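# Flip the grey finned box onto its fins

## Task

Turn the grey finned box upside down in roughly the spot where it sits, so that it ends up resting flat on its fins with its feet pointing upward, and it must stay that way once the robot lets go.

## Robot and tools

Robot: two arms, left_arm and right_arm, each a six-joint arm with a two-finger parallel gripper and a wrist camera. Fixed cameras are cam_head_left, cam_head_right, cam_high and cam_low; wrist cameras are cam_left_wrist and cam_right_wrist. All images are 672x504.

Frames. The scene frame has its origin at table-top height, halfway between the two nominal arm bases; +z is up, +x points out across the table, and left_arm sits on the +y side (arm names do not match image left/right). Measured bases: left_arm at (+0.026, +0.257, +0.013) m, quat_wxyz (+1.000, 0, 0, -0.019); right_arm at (+0.001, -0.338, +0.037) m, quat_wxyz (+1.000, 0, 0, +0.016). Each arm reports its hand pose, velocities and targets in its own base frame; fixed cameras and the table use the scene frame. A gripper's fingers point along its +z and close along its y. end_effector_position is the spot between the pads, about 1 cm short of the tips. Reported poses can be off by a few centimetres, worse at long reach.

The 14-number row. Every motion argument is a row of 14 numbers in [-1, 1]: for left_arm dx, dy, dz, rx, ry, rz, opening, then the same seven for right_arm. Both arms always appear, even if only one moves. dx to rz are an offset, not a pose: they are measured from that arm's Hand target at the start of the action or move, along that arm's base axes, turning about the Hand target's position. Scale: 1.0 equals 0.6 m for dx, dy, dz and 180 degrees for rx, ry, rz, which form one rotation vector. A translation longer than 1.0 may be shortened along its direction. Opening is absolute, not an offset: +1 is fully open (0.094 m), -1 closed. Writing 0 for the opening is a real command to half-close, so repeat the current opening to leave a gripper alone. All six pose numbers 0 re-requests the existing Hand target.

execute_actions(actions, cameras): actions is a list of actions; each action is a table of up to 15 rows, one per 1/30 s step, and a short table repeats its final row to fill 15 steps. Every row in an action counts from the same starting Hand target, so sending the same offset again moves further. Images come back only for an empty actions list or when cameras names them (["all"] for all, [] for none; an unknown name invalidates the call).

move(target, speed, blend, opening_speed, grip_force, blocking, cameras): drives each gripper in a straight line toward the offset in target (one 14-number row, or up to 15 rows, all offset from the same starting Hand targets). speed is path top speed in m/s, 0.002 to 4.3, default 0.25, turning up to twice that in rad/s; one value or one per target. blend (m) rounds corners between listed targets; 0 stops at each. opening_speed sets how fast the commanded opening changes, per second on the -1..+1 scale, at least 0.2. grip_force is a per-pad force cap in newtons, 10 to 50, one value or one per arm; it persists, and lower values close slowly. blocking=false returns after about 0.5 s while the move continues. A move is capped at 10 s. Paths do not avoid obstacles or the other arm; faster moves lag, stray and hit harder, and aiming far beyond a contact pushes harder. Steer around an arm's own base, not close past it.

wait(seconds 0 to 10, cameras) lets time pass holding last commands; a running move carries on. stop(cameras) brakes a running move. zoom_image(camera, region [x0, y0, x1, y1] in pixels, at most 504 by 504) enlarges part of a camera's newest image. read_manual(section) returns URDF licence text only. finished_scene(scene) ends the scene irreversibly; call it only once the box is settled correctly without the robot touching it.

Results. Each gives per-arm end_effector_position (m) and end_effector_quat_wxyz in that arm's base frame, Hand target (the last commanded pose after clipping, the reference for the next offsets), Joint positions (last number is finger opening in metres), joint torques, joint velocities (may read within noise), grip_measured on the -1..+1 scale (reads a bit wide when empty, a few mm narrow on a squeezed part), grip_effort_nm (motor effort, negative closing; not pad force) and Tool commands. A move adds a move: line with its ending (done, off_target, moving, held, fault) and limits (paced means the sent pose was clipped, held means steps were withheld). done means within 10 mm and 2 degrees; neither done nor off_target tells you about contact. Grippers often settle a few cm short due to friction and weight; resend the missing distance as an offset. Commanded orientation is clipped to 40 degrees from the measured one per step. MOTOR HOT warns of heating; an OVER-TEMPERATURE FAULT drops that arm for 30 to 60 s or more.

Avoid: dropping the box or releasing it while it moves, letting it fall off the table or leaving it off the table, fast impacts on the table or fixed stand, long hard pushes against things out of reach, and any contact or squeeze between the two arms or their grippers. Keep loads short and arms not fully stretched to limit heat. A brief outside nudge may occasionally shift loose objects.

Each tool is called after "Call:" by a JSON object that holds its "fn" and its "kwargs", one argument or row to a line.

## Session

Call:
{"fn": "execute_actions", "kwargs": {
  "actions": []
}}

Scene clock: 0.00 s.
left_arm: end_effector_position=(+0.1935, +0.1162, +0.2045) grip_measured=+1.000 grip_effort_nm=n/a end_effector_quat_wxyz=(+0.168, +0.348, +0.922, -0.036) | right_arm: end_effector_position=(+0.3782, +0.0839, +0.3232) grip_measured=+1.000 grip_effort_nm=n/a end_effector_quat_wxyz=(+0.361, -0.079, +0.896, +0.245)
Joint positions: left_arm=[0.802 0.841 0.799 -1.459 0.338 1.512 0.094] | right_arm=[-0.008 0.898 0.937 -0.836 -0.525 0.036 0.094]
Joint velocities: within noise
Joint torques (N m): no reading
Heat: left arm: hottest elbow 33 °C; right arm: hottest waist 32 °C.
Hand target: left_arm +0.1971, +0.1200, +0.2124; +0.172, +0.350, +0.921, -0.027 | right_arm +0.3828, +0.0838, +0.3395; +0.376, -0.083, +0.890, +0.244
Tool commands: left_gripper/opening=+1.0 right_gripper/opening=+1.0

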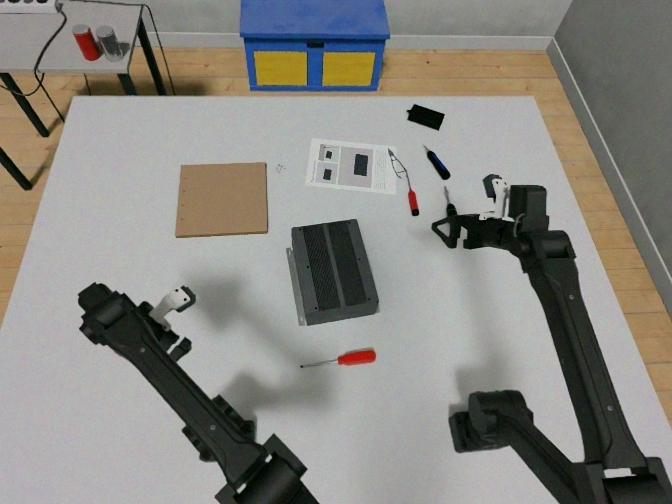

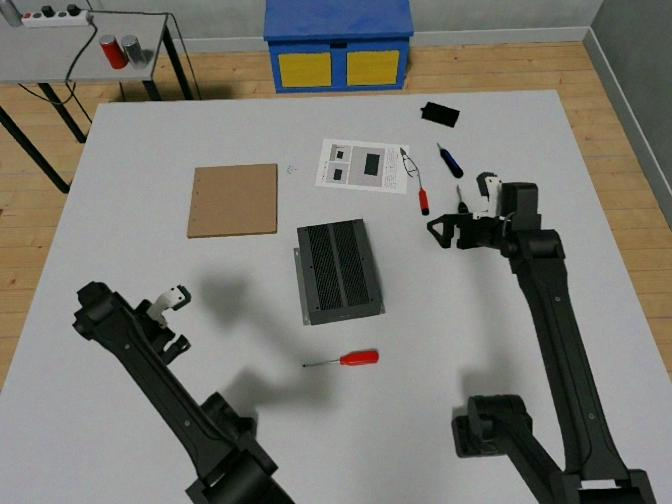

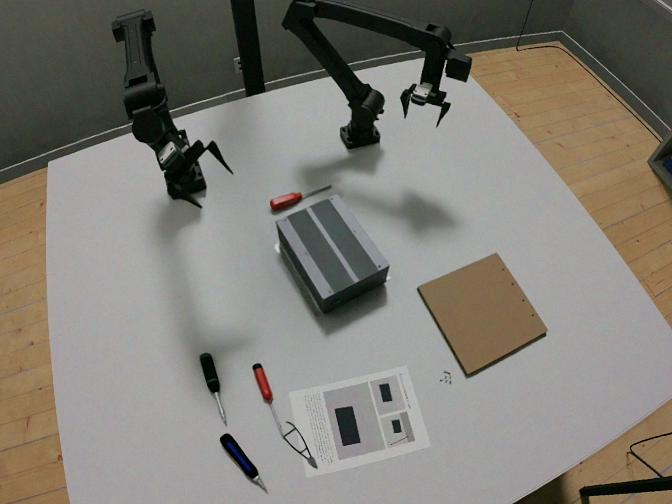

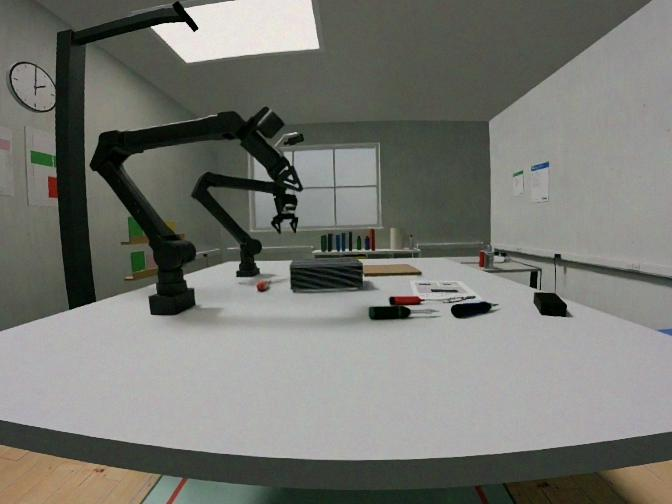

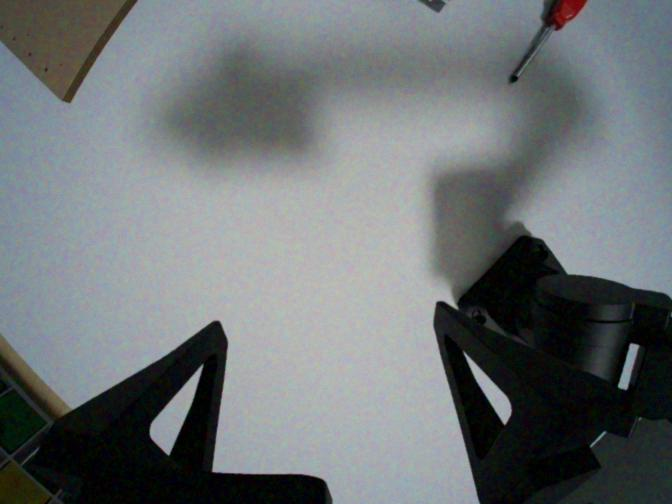

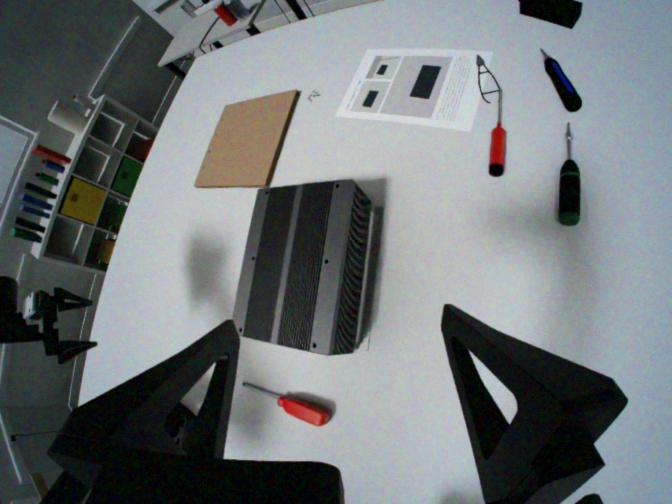

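Call:
{"fn": "zoom_image", "kwargs": {
  "camera": "cam_head_right",
  "region": [260, 190, 420, 350]
}}

Call:
{"fn": "zoom_image", "kwargs": {
  "camera": "cam_high",
  "region": [250, 170, 420, 330]
}}

Call:
{"fn": "zoom_image", "kwargs": {
  "camera": "cam_low",
  "region": [230, 220, 420, 340]
}}

Call:
{"fn": "zoom_image", "kwargs": {
  "camera": "cam_right_wrist",
  "region": [200, 150, 420, 400]
}}

Scaled by 3.150.

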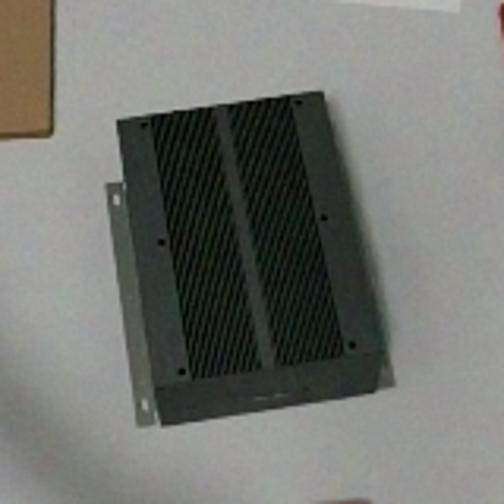

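Scaled by 2.965.

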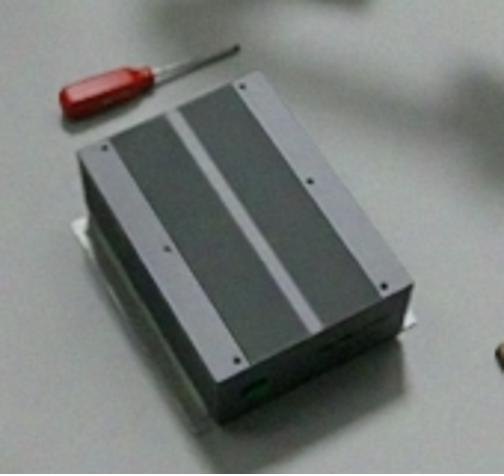

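Scaled by 2.653.

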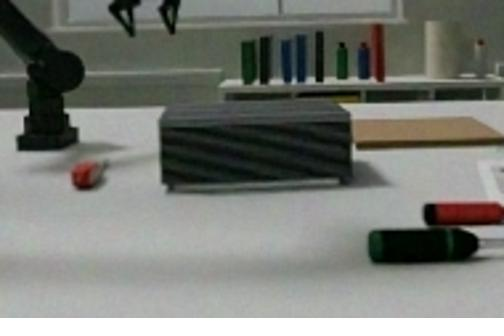

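Scaled by 2.016 from the camera's 672x504 image, which has a finer 960x720 frame.

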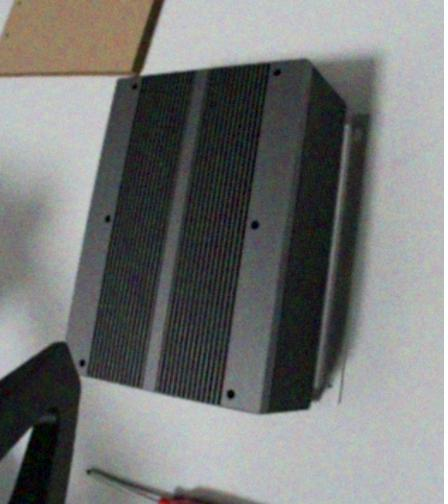

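Call:
{"fn": "move", "kwargs": {
  "target": [0,0,0,0,0,0,1, 0.1287,-0.073,-0.3658,0.1357,0.2546,0.1221,1],
  "cameras": ["all"]
}}

Scene clock: 62.07 s.
left_arm: end_effector_position=(+0.1935, +0.1162, +0.2045) grip_measured=+1.000 grip_effort_nm=0.02 end_effector_quat_wxyz=(+0.168, +0.348, +0.922, -0.036) | right_arm: end_effector_position=(+0.4482, +0.0484, +0.1137) grip_measured=+1.000 grip_effort_nm=-0.01 end_effector_quat_wxyz=(-0.051, -0.063, +0.862, +0.500)
Joint positions: left_arm=[0.802 0.841 0.799 -1.459 0.338 1.512 0.094] | right_arm=[-0.208 1.889 1.315 -1.577 -0.938 -0.654 0.094]
Joint torques (N m): left_arm=[-0.85 -1.14 10.19 0.72 0.38 -0.2] | right_arm=[-1.9 -14.1 8.46 -0.95 -0.53 -0.19]
Heat: left arm: hottest elbow 39 °C; right arm: hottest elbow 43 °C.
Hand target: left_arm +0.1971, +0.1200, +0.2124; +0.172, +0.350, +0.921, -0.027 | right_arm +0.4599, +0.0401, +0.1200; -0.038, -0.066, +0.864, +0.498
Off the commanded pose: left_arm 0.010 m, 1 deg | right_arm 0.016 m, 2 deg.
move: off_target (right_arm)

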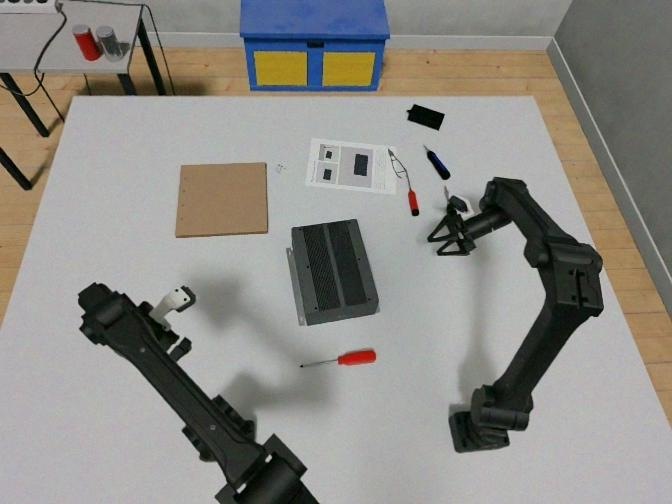

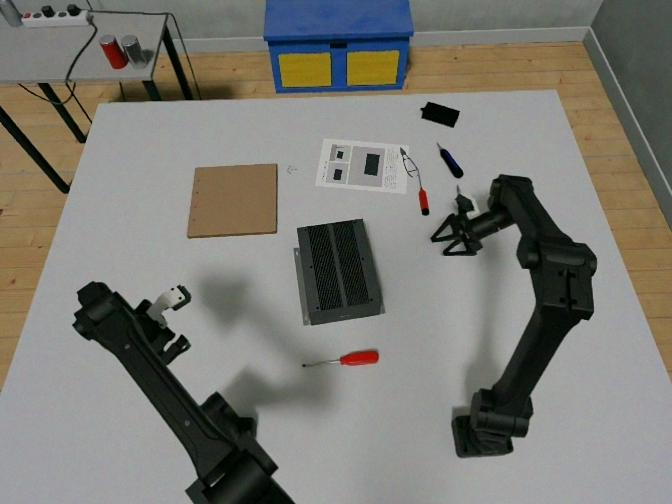

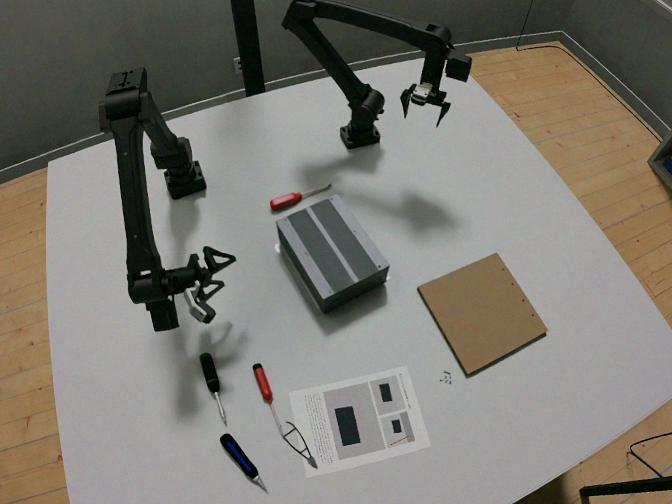

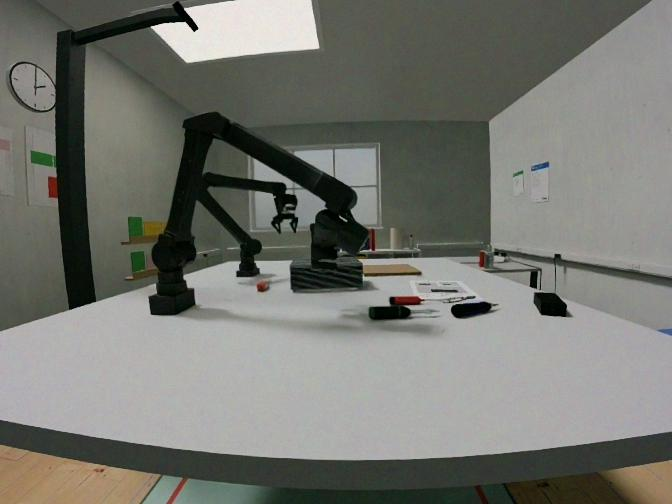

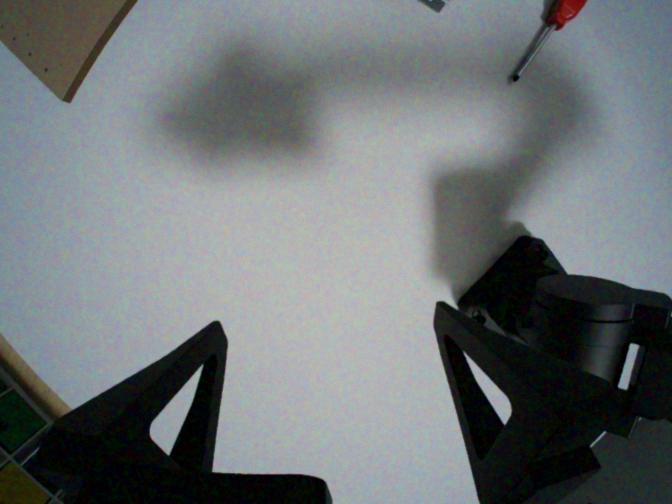

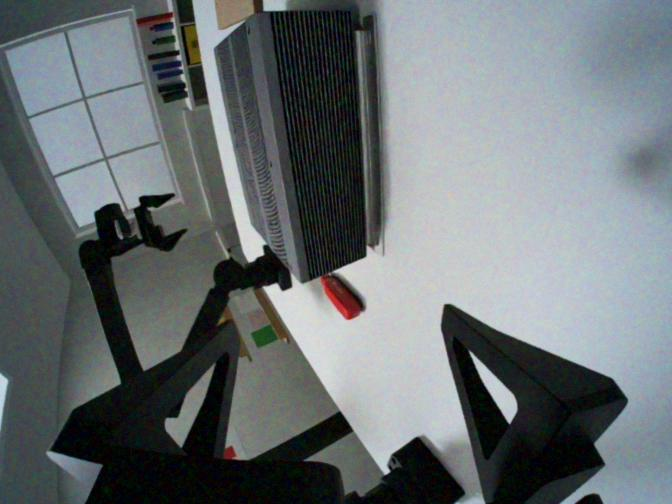

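Call:
{"fn": "zoom_image", "kwargs": {
  "camera": "cam_right_wrist",
  "region": [200, 0, 420, 290]
}}

Call:
{"fn": "zoom_image", "kwargs": {
  "camera": "cam_right_wrist",
  "region": [320, 190, 420, 290]
}}

Call:
{"fn": "zoom_image", "kwargs": {
  "camera": "cam_right_wrist",
  "region": [320, 0, 420, 100]
}}

Scaled by 1.738 from the camera's 672x504 image, which has a finer 960x720 frame.

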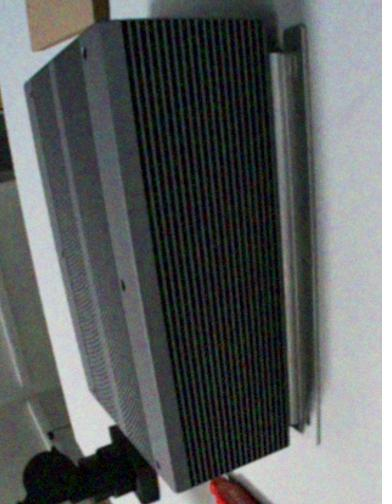

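Scaled by 5.040 from the camera's 672x504 image, which has a finer 960x720 frame.

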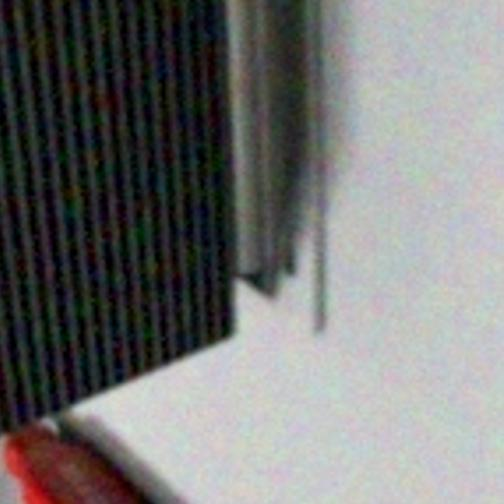

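Scaled by 5.040 from the camera's 672x504 image, which has a finer 960x720 frame.

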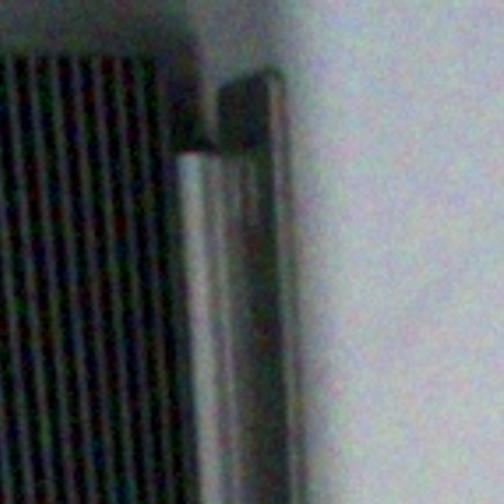

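Call:
{"fn": "move", "kwargs": {
  "target": [0,0,0,0,0,0,1, -0.1333,0.1,-0.1,0,0,0,1],
  "cameras": ["cam_right_wrist"]
}}

Call:
{"fn": "zoom_image", "kwargs": {
  "camera": "cam_right_wrist",
  "region": [280, 100, 480, 300]
}}

Scene clock: 193.90 s.
left_arm: end_effector_position=(+0.1935, +0.1162, +0.2045) grip_measured=+1.000 grip_effort_nm=0.02 end_effector_quat_wxyz=(+0.168, +0.348, +0.922, -0.036) | right_arm: end_effector_position=(+0.3783, +0.0966, +0.0555) grip_measured=+1.000 grip_effort_nm=-0.01 end_effector_quat_wxyz=(-0.044, -0.061, +0.863, +0.499)
Joint positions: left_arm=[0.802 0.841 0.799 -1.459 0.338 1.512 0.094] | right_arm=[-0.129 1.799 0.993 -1.223 -0.983 -0.519 0.094]
Joint torques (N m): left_arm=[-0.79 -1.14 10.18 0.73 0.38 -0.2] | right_arm=[-0.21 -12.75 4.74 0.21 -0.69 0.03]
Heat: left arm: hottest elbow 42 °C; right arm: hottest elbow 39 °C.
Hand target: left_arm +0.1971, +0.1200, +0.2124; +0.172, +0.350, +0.921, -0.027 | right_arm +0.3799, +0.1001, +0.0598; -0.039, -0.066, +0.864, +0.498
Off the commanded pose: left_arm 0.010 m, 1 deg | right_arm 0.006 m, 1 deg.
move: done
Images, in order (width x height): cam_right_wrist 672x504.

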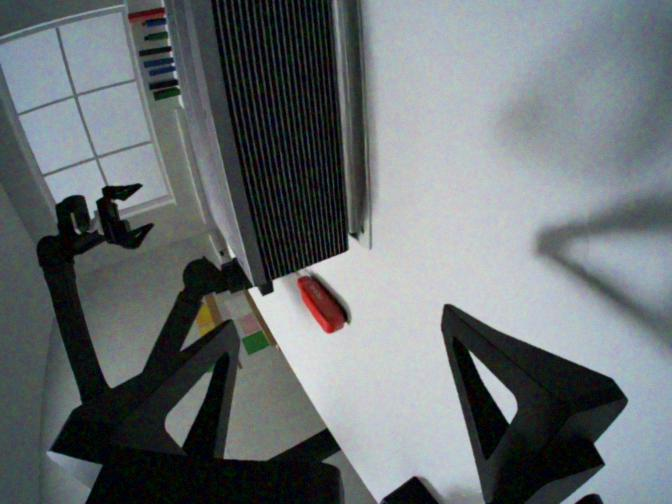

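Scaled by 2.520 from the camera's 672x504 image, which has a finer 960x720 frame.

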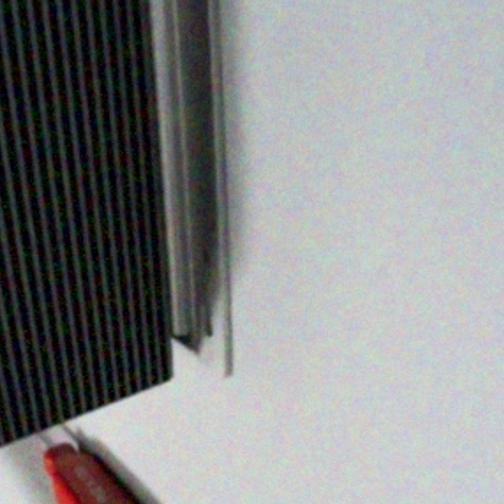

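Call:
{"fn": "move", "kwargs": {
  "target": [
    [0.088,-0.2,0.063,0.0951,-0.1617,-0.131,1, 0,0,0,0,0,0,1],
    [0.0248,-0.6317,-0.254,0.1902,-0.3234,-0.2620,1, 0,0,0,0,0,0,1]
  ],
  "blend": [0.04,0],
  "cameras": ["cam_left_wrist","cam_head_right","cam_high"]
}}

Scene clock: 550.40 s.
left_arm: end_effector_position=(+0.2065, -0.2517, +0.0564) grip_measured=+1.000 grip_effort_nm=0.02 end_effector_quat_wxyz=(+0.448, +0.674, +0.488, +0.327) | right_arm: end_effector_position=(+0.3783, +0.0966, +0.0555) grip_measured=+1.000 grip_effort_nm=-0.01 end_effector_quat_wxyz=(-0.044, -0.061, +0.863, +0.499)
Joint positions: left_arm=[-1.309 1.302 0.174 0.473 -0.885 1.038 0.094] | right_arm=[-0.129 1.799 0.993 -1.223 -0.983 -0.518 0.094]
Joint torques (N m): left_arm=[0.09 -1.96 6.53 2.63 -0.28 -0.12] | right_arm=[0.26 -13.16 4.74 0.06 -0.69 -0.02]
Heat: left arm: hottest elbow 44 °C; right arm: hottest elbow 35 °C.
Hand target: left_arm +0.2119, -0.2591, +0.0600; +0.452, +0.670, +0.489, +0.329 | right_arm +0.3799, +0.1001, +0.0598; -0.039, -0.066, +0.864, +0.498
Off the commanded pose: left_arm 0.010 m, 1 deg | right_arm 0.006 m, 1 deg.
move: done
Images, in order (width x height): cam_head_right 672x504, cam_high 672x504, cam_left_wrist 672x504.

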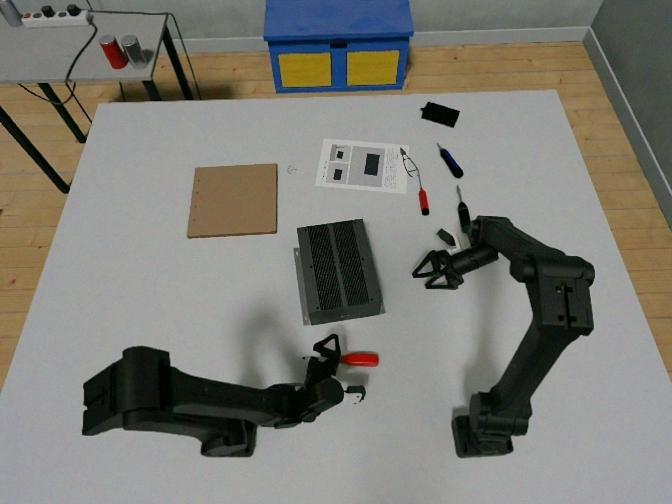

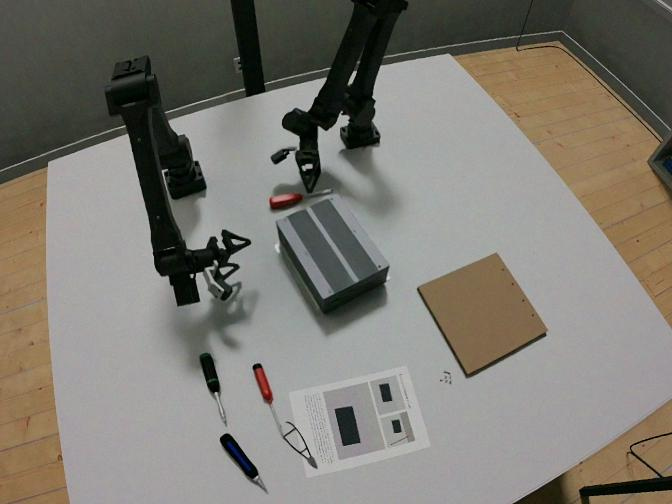

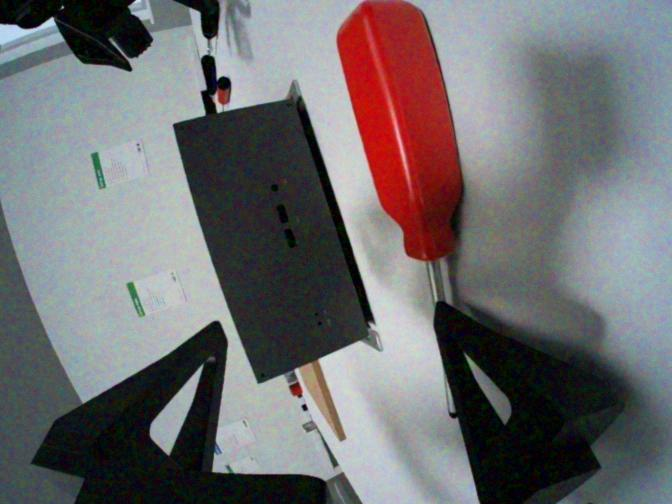

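Call:
{"fn": "zoom_image", "kwargs": {
  "camera": "cam_left_wrist",
  "region": [160, 70, 400, 390]
}}

Call:
{"fn": "zoom_image", "kwargs": {
  "camera": "cam_left_wrist",
  "region": [270, 70, 400, 200]
}}

Call:
{"fn": "zoom_image", "kwargs": {
  "camera": "cam_left_wrist",
  "region": [290, 230, 420, 360]
}}

Scaled by 1.575 from the camera's 672x504 image, which has a finer 960x720 frame.

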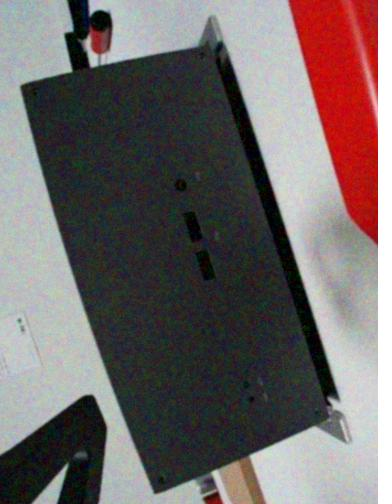

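Scaled by 3.877 from the camera's 672x504 image, which has a finer 960x720 frame.

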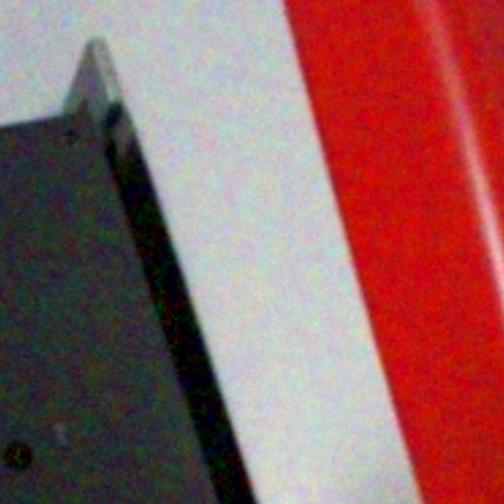

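Scaled by 3.877 from the camera's 672x504 image, which has a finer 960x720 frame.

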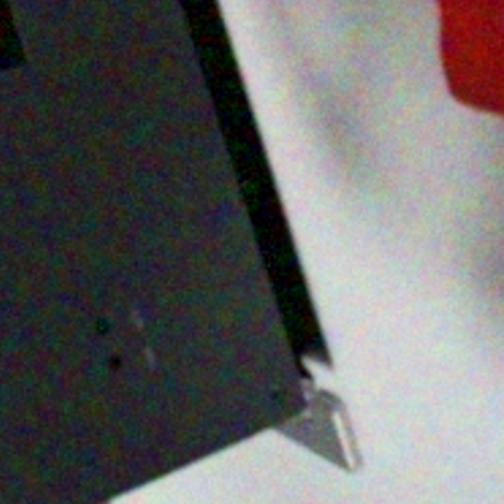

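Call:
{"fn": "move", "kwargs": {
  "target": [0.0833,0.0167,-0.0207,0,0,0.0444,1, 0,0,0,0,0,0,1],
  "speed": 0.1,
  "cameras": ["cam_left_wrist","cam_right_wrist"]
}}

Call:
{"fn": "zoom_image", "kwargs": {
  "camera": "cam_left_wrist",
  "region": [160, 20, 460, 420]
}}

Call:
{"fn": "zoom_image", "kwargs": {
  "camera": "cam_right_wrist",
  "region": [200, 150, 400, 350]
}}

Scene clock: 686.00 s.
left_arm: end_effector_position=(+0.2545, -0.2404, +0.0447) grip_measured=+1.000 grip_effort_nm=0.02 end_effector_quat_wxyz=(+0.423, +0.638, +0.534, +0.359) | right_arm: end_effector_position=(+0.3783, +0.0966, +0.0555) grip_measured=+1.000 grip_effort_nm=-0.01 end_effector_quat_wxyz=(-0.044, -0.061, +0.863, +0.499)
Joint positions: left_arm=[-1.145 1.449 0.229 0.581 -0.869 1.061 0.094] | right_arm=[-0.129 1.799 0.993 -1.223 -0.983 -0.518 0.094]
Joint torques (N m): left_arm=[0.32 -3.49 6.2 2.67 -0.12 -0.15] | right_arm=[-0.03 -13.04 4.62 0.12 -0.78 -0.01]
Heat: left arm: hottest elbow 41 °C; right arm: hottest elbow 35 °C.
Hand target: left_arm +0.2619, -0.2490, +0.0476; +0.428, +0.634, +0.534, +0.360 | right_arm +0.3799, +0.1001, +0.0598; -0.039, -0.066, +0.864, +0.498
Off the commanded pose: left_arm 0.012 m, 1 deg | right_arm 0.006 m, 1 deg.
move: off_target (left_arm)
Images, in order (width x height): cam_left_wrist 672x504, cam_right_wrist 672x504.

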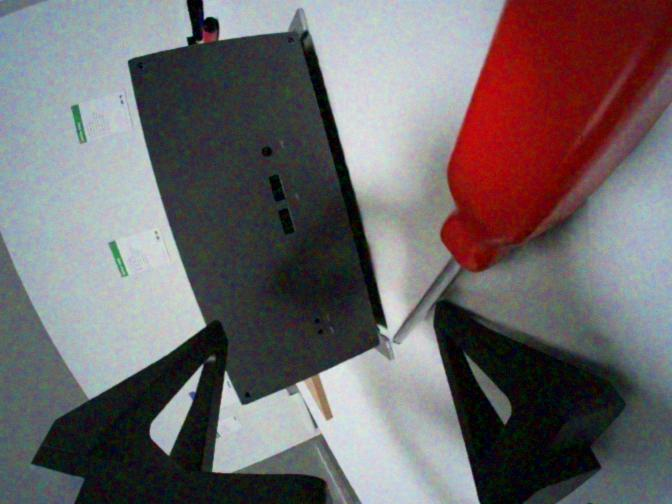

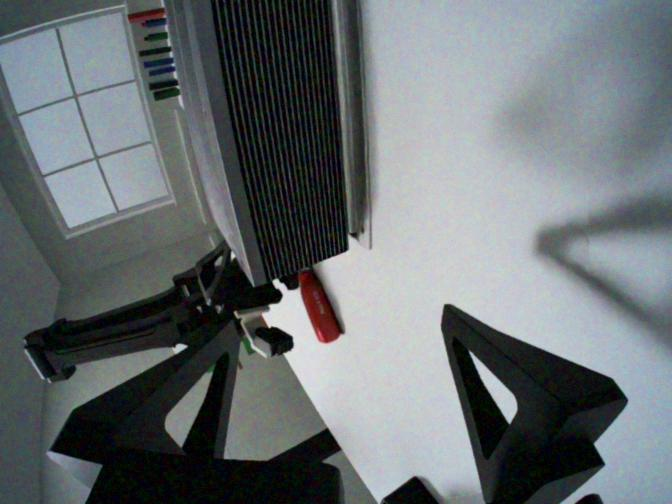

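Scaled by 1.260 from the camera's 672x504 image, which has a finer 960x720 frame.

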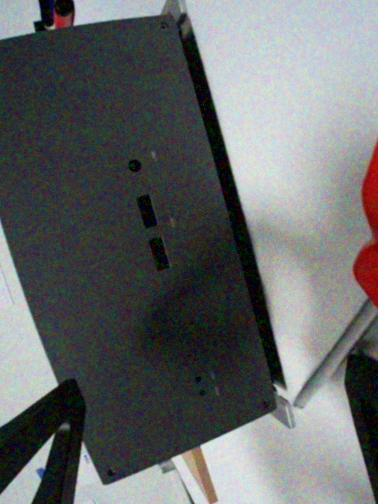

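Scaled by 2.520 from the camera's 672x504 image, which has a finer 960x720 frame.

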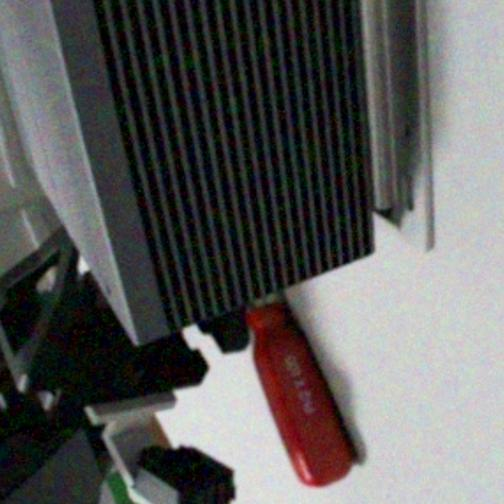

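Call:
{"fn": "move", "kwargs": {
  "target": [
    [-0.03,0,0.1,0,0,0,1, 0,0,0,0,0,0,1],
    [-0.1,0.2,0.25,0,0,0,1, 0,0,0.3,0,0,0,1]
  ],
  "blend": [0.03,0],
  "cameras": ["cam_left_wrist","cam_head_right","cam_head_left","cam_high","cam_right_wrist"]
}}

Scene clock: 701.40 s.
left_arm: end_effector_position=(+0.2030, -0.1239, +0.1685) grip_measured=+1.000 grip_effort_nm=0.02 end_effector_quat_wxyz=(+0.401, +0.651, +0.529, +0.370) | right_arm: end_effector_position=(+0.3704, +0.0979, +0.2282) grip_measured=+1.000 grip_effort_nm=-0.01 end_effector_quat_wxyz=(-0.047, -0.055, +0.863, +0.500)
Joint positions: left_arm=[-1.144 0.25 0.239 -0.676 -0.878 1.071 0.094] | right_arm=[-0.129 1.523 1.172 -1.678 -0.985 -0.504 0.094]
Joint torques (N m): left_arm=[-1.55 2.37 13.61 1.61 -0.38 -0.43] | right_arm=[0.09 -9.93 9.61 -0.49 -0.63 -0.13]
Heat: left arm: hottest elbow 41 °C; right arm: hottest elbow 35 °C.
Hand target: left_arm +0.2019, -0.1291, +0.1976; +0.428, +0.634, +0.534, +0.360 | right_arm +0.3799, +0.1001, +0.2399; -0.038, -0.066, +0.864, +0.498
Off the commanded pose: left_arm 0.030 m, 4 deg | right_arm 0.015 m, 2 deg.
joint sent to its limit (right arm) — joint 4 (wrist pitch), lower limit. The joint targets still meet the commanded pose.
move: off_target (left_arm, right_arm)
Images, in order (width x height): cam_head_left 672x504, cam_head_right 672x504, cam_high 672x504, cam_left_wrist 672x504, cam_right_wrist 672x504.

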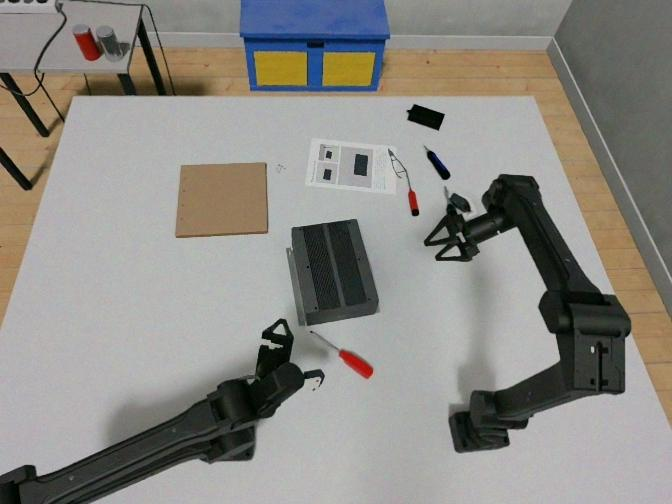

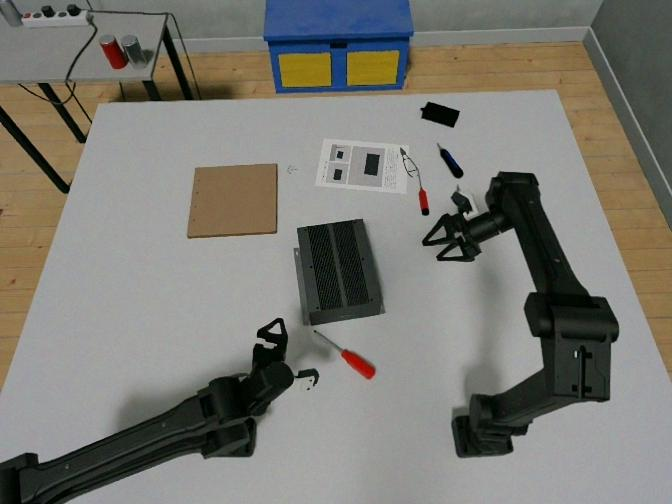

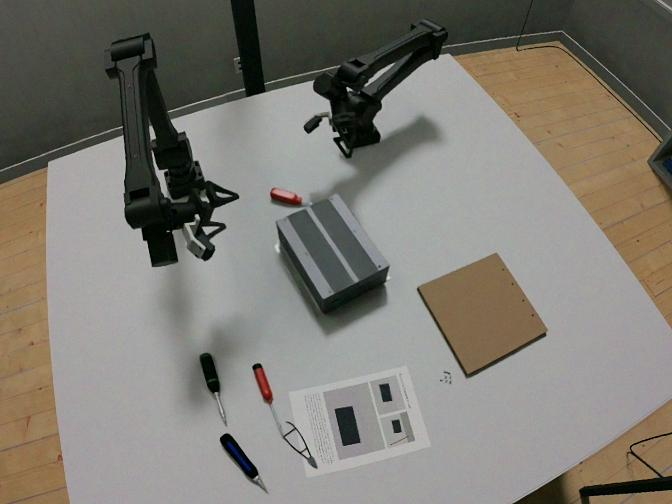

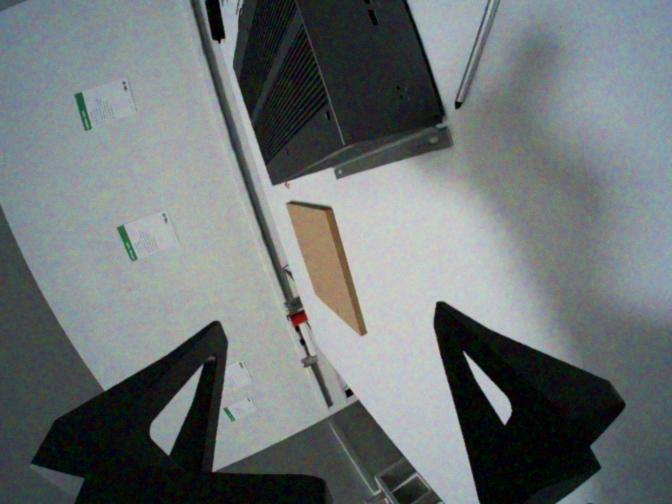

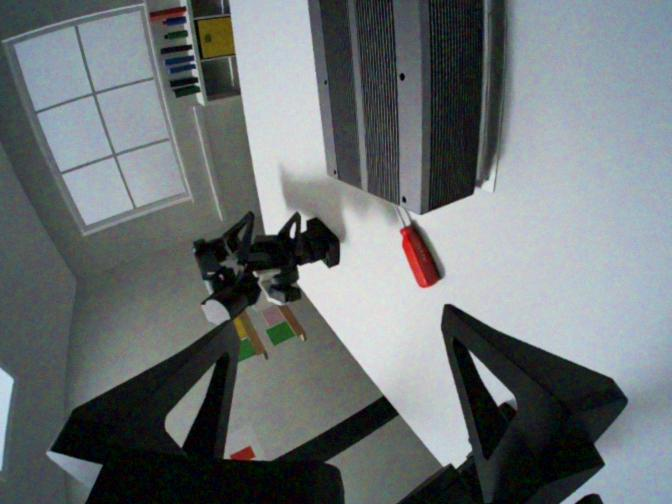

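Call:
{"fn": "move", "kwargs": {
  "target": [0.1633,0.3818,0.0873,-0.2101,0.3066,0.2227,1, -0.3365,0.2898,-0.25,-0.3006,-0.1555,0.1874,1],
  "cameras": ["cam_right_wrist","cam_head_right"]
}}

Scene clock: 761.20 s.
left_arm: end_effector_position=(+0.2904, +0.0928, +0.2349) grip_measured=+1.000 grip_effort_nm=0.02 end_effector_quat_wxyz=(+0.163, +0.350, +0.922, -0.035) | right_arm: end_effector_position=(+0.1767, +0.2659, +0.0881) grip_measured=+1.000 grip_effort_nm=-0.01 end_effector_quat_wxyz=(-0.007, -0.389, +0.921, -0.002)
Joint positions: left_arm=[0.474 1.01 0.97 -1.359 0.289 1.174 0.094] | right_arm=[0.983 1.296 0.813 -1.102 -0.004 0.184 0.094]
Joint torques (N m): left_arm=[-0.03 -2.37 12.41 0.55 0.47 -0.14] | right_arm=[-0.26 -5.89 7.79 0.81 0.14 0.03]
Heat: left arm: hottest elbow 49 °C; right arm: hottest elbow 41 °C.
Hand target: left_arm +0.2999, +0.1000, +0.2500; +0.171, +0.350, +0.921, -0.027 | right_arm +0.1780, +0.2740, +0.0899; +0.000, -0.390, +0.921, +0.000
Off the commanded pose: left_arm 0.019 m, 1 deg | right_arm 0.008 m, 1 deg.
move: off_target (left_arm)
Images, in order (width x height): cam_head_right 672x504, cam_right_wrist 672x504.

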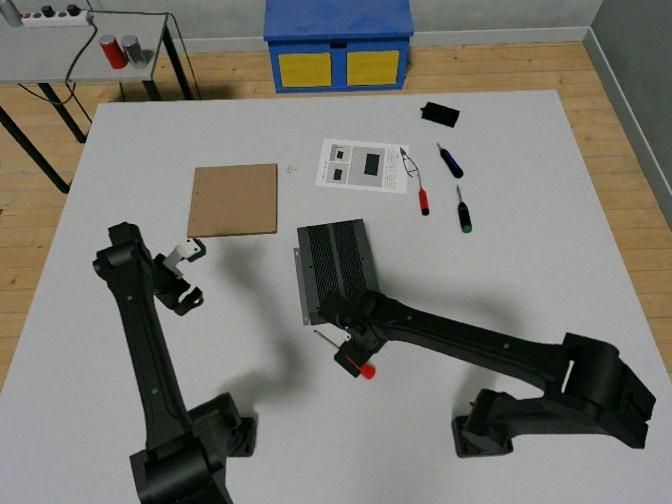

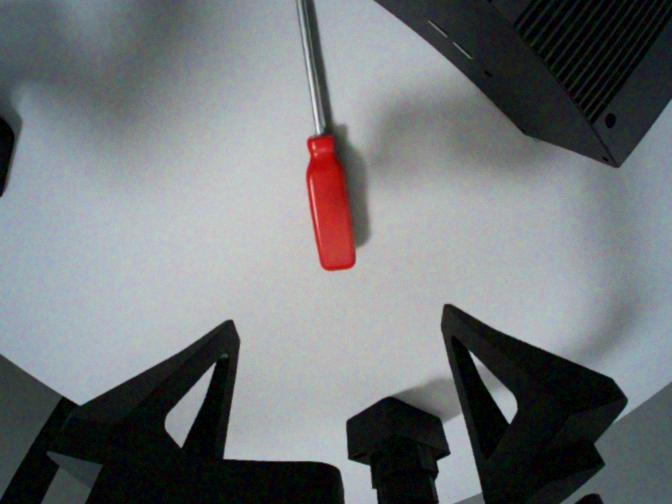

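Call:
{"fn": "move", "kwargs": {
  "target": [0,0,0,0,0,0,1, 0.0138,0.0133,-0.173,0,0,0,1],
  "speed": 0.1,
  "cameras": ["cam_right_wrist"]
}}

Scene clock: 781.07 s.
left_arm: end_effector_position=(+0.2904, +0.0928, +0.2349) grip_measured=+1.000 grip_effort_nm=0.02 end_effector_quat_wxyz=(+0.163, +0.350, +0.922, -0.035) | right_arm: end_effector_position=(+0.1855, +0.2790, -0.0119) grip_measured=+1.000 grip_effort_nm=-0.01 end_effector_quat_wxyz=(-0.003, -0.389, +0.921, +0.000)
Joint positions: left_arm=[0.474 1.01 0.97 -1.359 0.289 1.174 0.094] | right_arm=[0.983 1.525 0.717 -0.769 -0.004 0.185 0.094]
Joint torques (N m): left_arm=[-0.03 -2.49 12.41 0.55 0.46 -0.13] | right_arm=[-0.15 -7.3 5.63 0.95 0.16 -0.03]
Heat: left arm: hottest elbow 53 °C; right arm: hottest elbow 40 °C.
Hand target: left_arm +0.2999, +0.1000, +0.2500; +0.171, +0.350, +0.921, -0.027 | right_arm +0.1863, +0.2819, -0.0139; +0.000, -0.390, +0.921, +0.000
Off the commanded pose: left_arm 0.019 m, 1 deg | right_arm 0.004 m, 0 deg.
move: off_target (left_arm)
Images, in order (width x height): cam_right_wrist 672x504.

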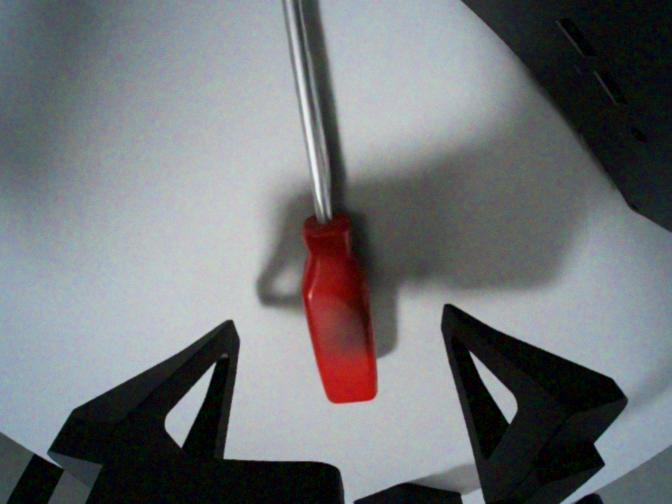

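Call:
{"fn": "move", "kwargs": {
  "target": [
    [0,0,0,0,0,0,1, 0,0,-0.0117,0,0,0,1],
    [0,0,0,0,0,0,1, 0,0,-0.0117,0,0,0,-0.9]
  ],
  "speed": 0.05,
  "grip_force": [50, 25],
  "cameras": ["cam_right_wrist"]
}}

Scene clock: 792.83 s.
left_arm: end_effector_position=(+0.2904, +0.0928, +0.2349) grip_measured=+1.000 grip_effort_nm=0.02 end_effector_quat_wxyz=(+0.163, +0.350, +0.922, -0.035) | right_arm: end_effector_position=(+0.1863, +0.2801, -0.0178) grip_measured=-0.393 grip_effort_nm=-0.53 end_effector_quat_wxyz=(-0.002, -0.389, +0.921, +0.001)
Joint positions: left_arm=[0.474 1.01 0.97 -1.359 0.289 1.174 0.094] | right_arm=[0.983 1.54 0.713 -0.746 -0.004 0.185 0.029]
Joint torques (N m): left_arm=[-0.15 -2.43 12.44 0.51 0.46 -0.14] | right_arm=[-0.56 -7.12 5.33 0.88 0.12 -0.07]
Heat: left arm: hottest elbow 54 °C; right arm: hottest elbow 39 °C.
Hand target: left_arm +0.2999, +0.1000, +0.2500; +0.171, +0.350, +0.921, -0.027 | right_arm +0.1863, +0.2819, -0.0209; -0.001, -0.390, +0.921, +0.000
Off the commanded pose: left_arm 0.019 m, 1 deg | right_arm 0.004 m, 0 deg.
grip_force (N): 50, 25
move: off_target (left_arm)
Images, in order (width x height): cam_right_wrist 672x504.

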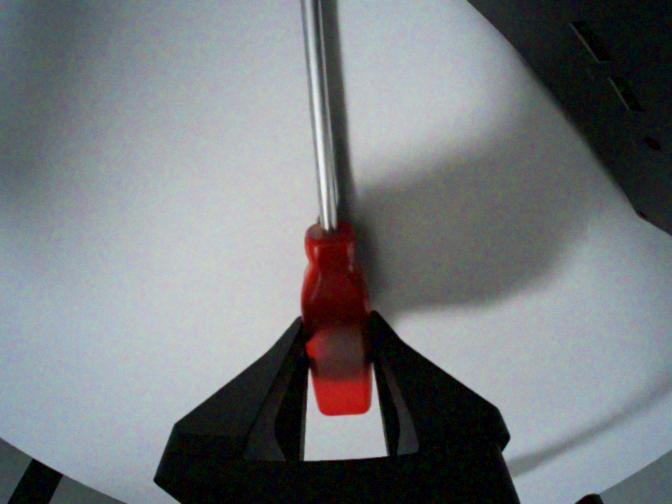

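Call:
{"fn": "move", "kwargs": {
  "target": [
    [0,0,-0.1,0,0,0,1, 0,0,0.268,0,0,0,-0.9],
    [0,0,-0.1,0,0,0,1, 0.0228,-0.3865,0.2,0,0,-0.4222,-0.9],
    [0,0,-0.1,0,0,0,1, 0.0228,-0.3865,0.003,0,0,-0.4222,-0.9]
  ],
  "blend": [0.03,0.03,0],
  "speed": [0.2,0.25,0.12],
  "cameras": ["cam_right_wrist","cam_head_right"]
}}

Scene clock: 822.60 s.
left_arm: end_effector_position=(+0.2980, +0.0967, +0.1961) grip_measured=+1.000 grip_effort_nm=0.02 end_effector_quat_wxyz=(+0.173, +0.351, +0.920, -0.024) | right_arm: end_effector_position=(+0.1952, +0.0520, -0.0187) grip_measured=-0.394 grip_effort_nm=-0.58 end_effector_quat_wxyz=(-0.004, +0.248, +0.969, -0.001)
Joint positions: left_arm=[0.474 1.025 0.874 -1.217 0.289 1.174 0.094] | right_arm=[0.261 1.183 0.37 -0.765 -0.002 0.763 0.028]
Joint torques (N m): left_arm=[-0.03 -2.67 8.4 1.48 0.46 -0.14] | right_arm=[-1.03 -2.37 5.75 0.91 0.09 0.04]
Heat: left arm: hottest elbow 54 °C; right arm: hottest elbow 38 °C.
Hand target: left_arm +0.2999, +0.1000, +0.1901; +0.171, +0.350, +0.921, -0.027 | right_arm +0.2000, +0.0500, -0.0191; +0.000, +0.259, +0.966, +0.000
Off the commanded pose: left_arm 0.007 m, 0 deg | right_arm 0.005 m, 1 deg.
grip_force (N): 50, 25
move: done
Images, in order (width x height): cam_head_right 672x504, cam_right_wrist 672x504.

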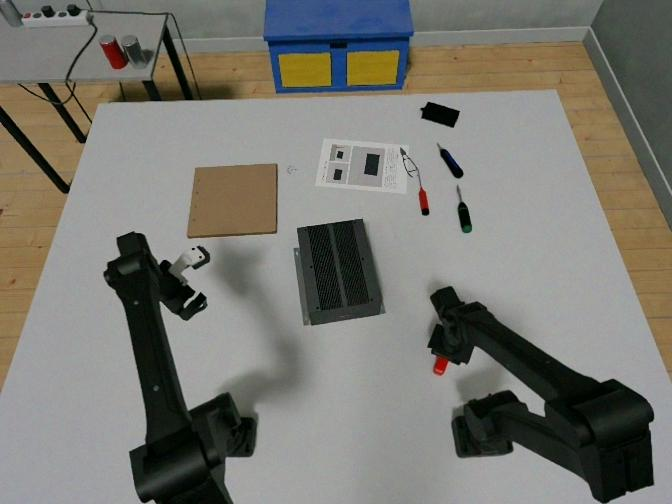

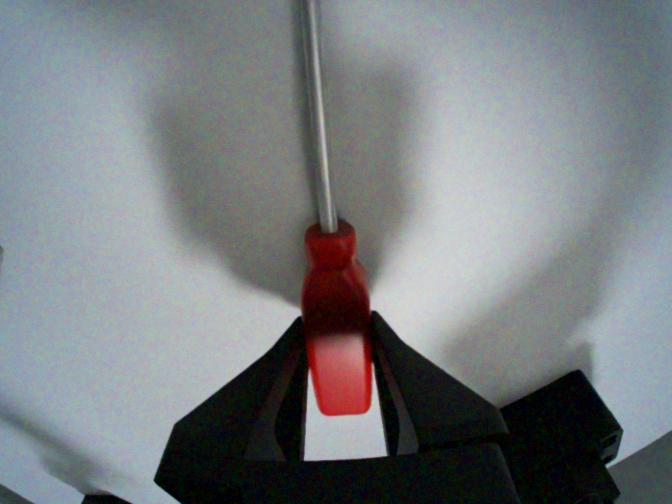

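Call:
{"fn": "move", "kwargs": {
  "target": [
    [0,0,0,0,0,0,1, 0,0,0,0,0,0,0.3],
    [0,0,0,0,0,0,1, 0,0,0.2,0,0,0,0.3]
  ],
  "speed": 0.1,
  "cameras": ["cam_right_wrist"]
}}

Scene clock: 828.30 s.
left_arm: end_effector_position=(+0.2980, +0.0967, +0.1961) grip_measured=+1.000 grip_effort_nm=0.02 end_effector_quat_wxyz=(+0.173, +0.351, +0.920, -0.024) | right_arm: end_effector_position=(+0.1841, +0.0490, +0.0834) grip_measured=+0.298 grip_effort_nm=0.08 end_effector_quat_wxyz=(-0.020, +0.249, +0.968, -0.010)
Joint positions: left_arm=[0.474 1.025 0.874 -1.217 0.289 1.174 0.094] | right_arm=[0.261 0.922 0.54 -1.234 -0.002 0.764 0.061]
Joint torques (N m): left_arm=[-0.09 -2.49 8.43 1.47 0.47 -0.14] | right_arm=[-1.96 -2.14 10.52 0.46 0.15 0.08]
Heat: left arm: hottest elbow 52 °C; right arm: hottest elbow 38 °C.
Hand target: left_arm +0.2999, +0.1000, +0.1901; +0.171, +0.350, +0.921, -0.027 | right_arm +0.1999, +0.0500, +0.1008; +0.000, +0.259, +0.966, +0.000
Off the commanded pose: left_arm 0.007 m, 0 deg | right_arm 0.024 m, 3 deg.
grip_force (N): 50, 25
move: off_target (right_arm)
Images, in order (width x height): cam_right_wrist 672x504.

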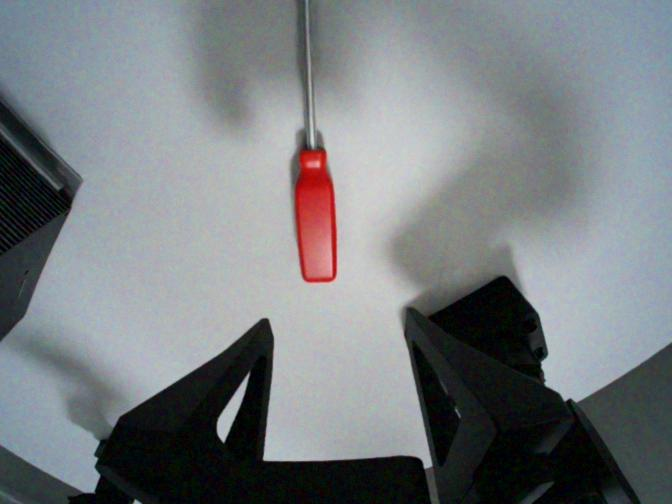

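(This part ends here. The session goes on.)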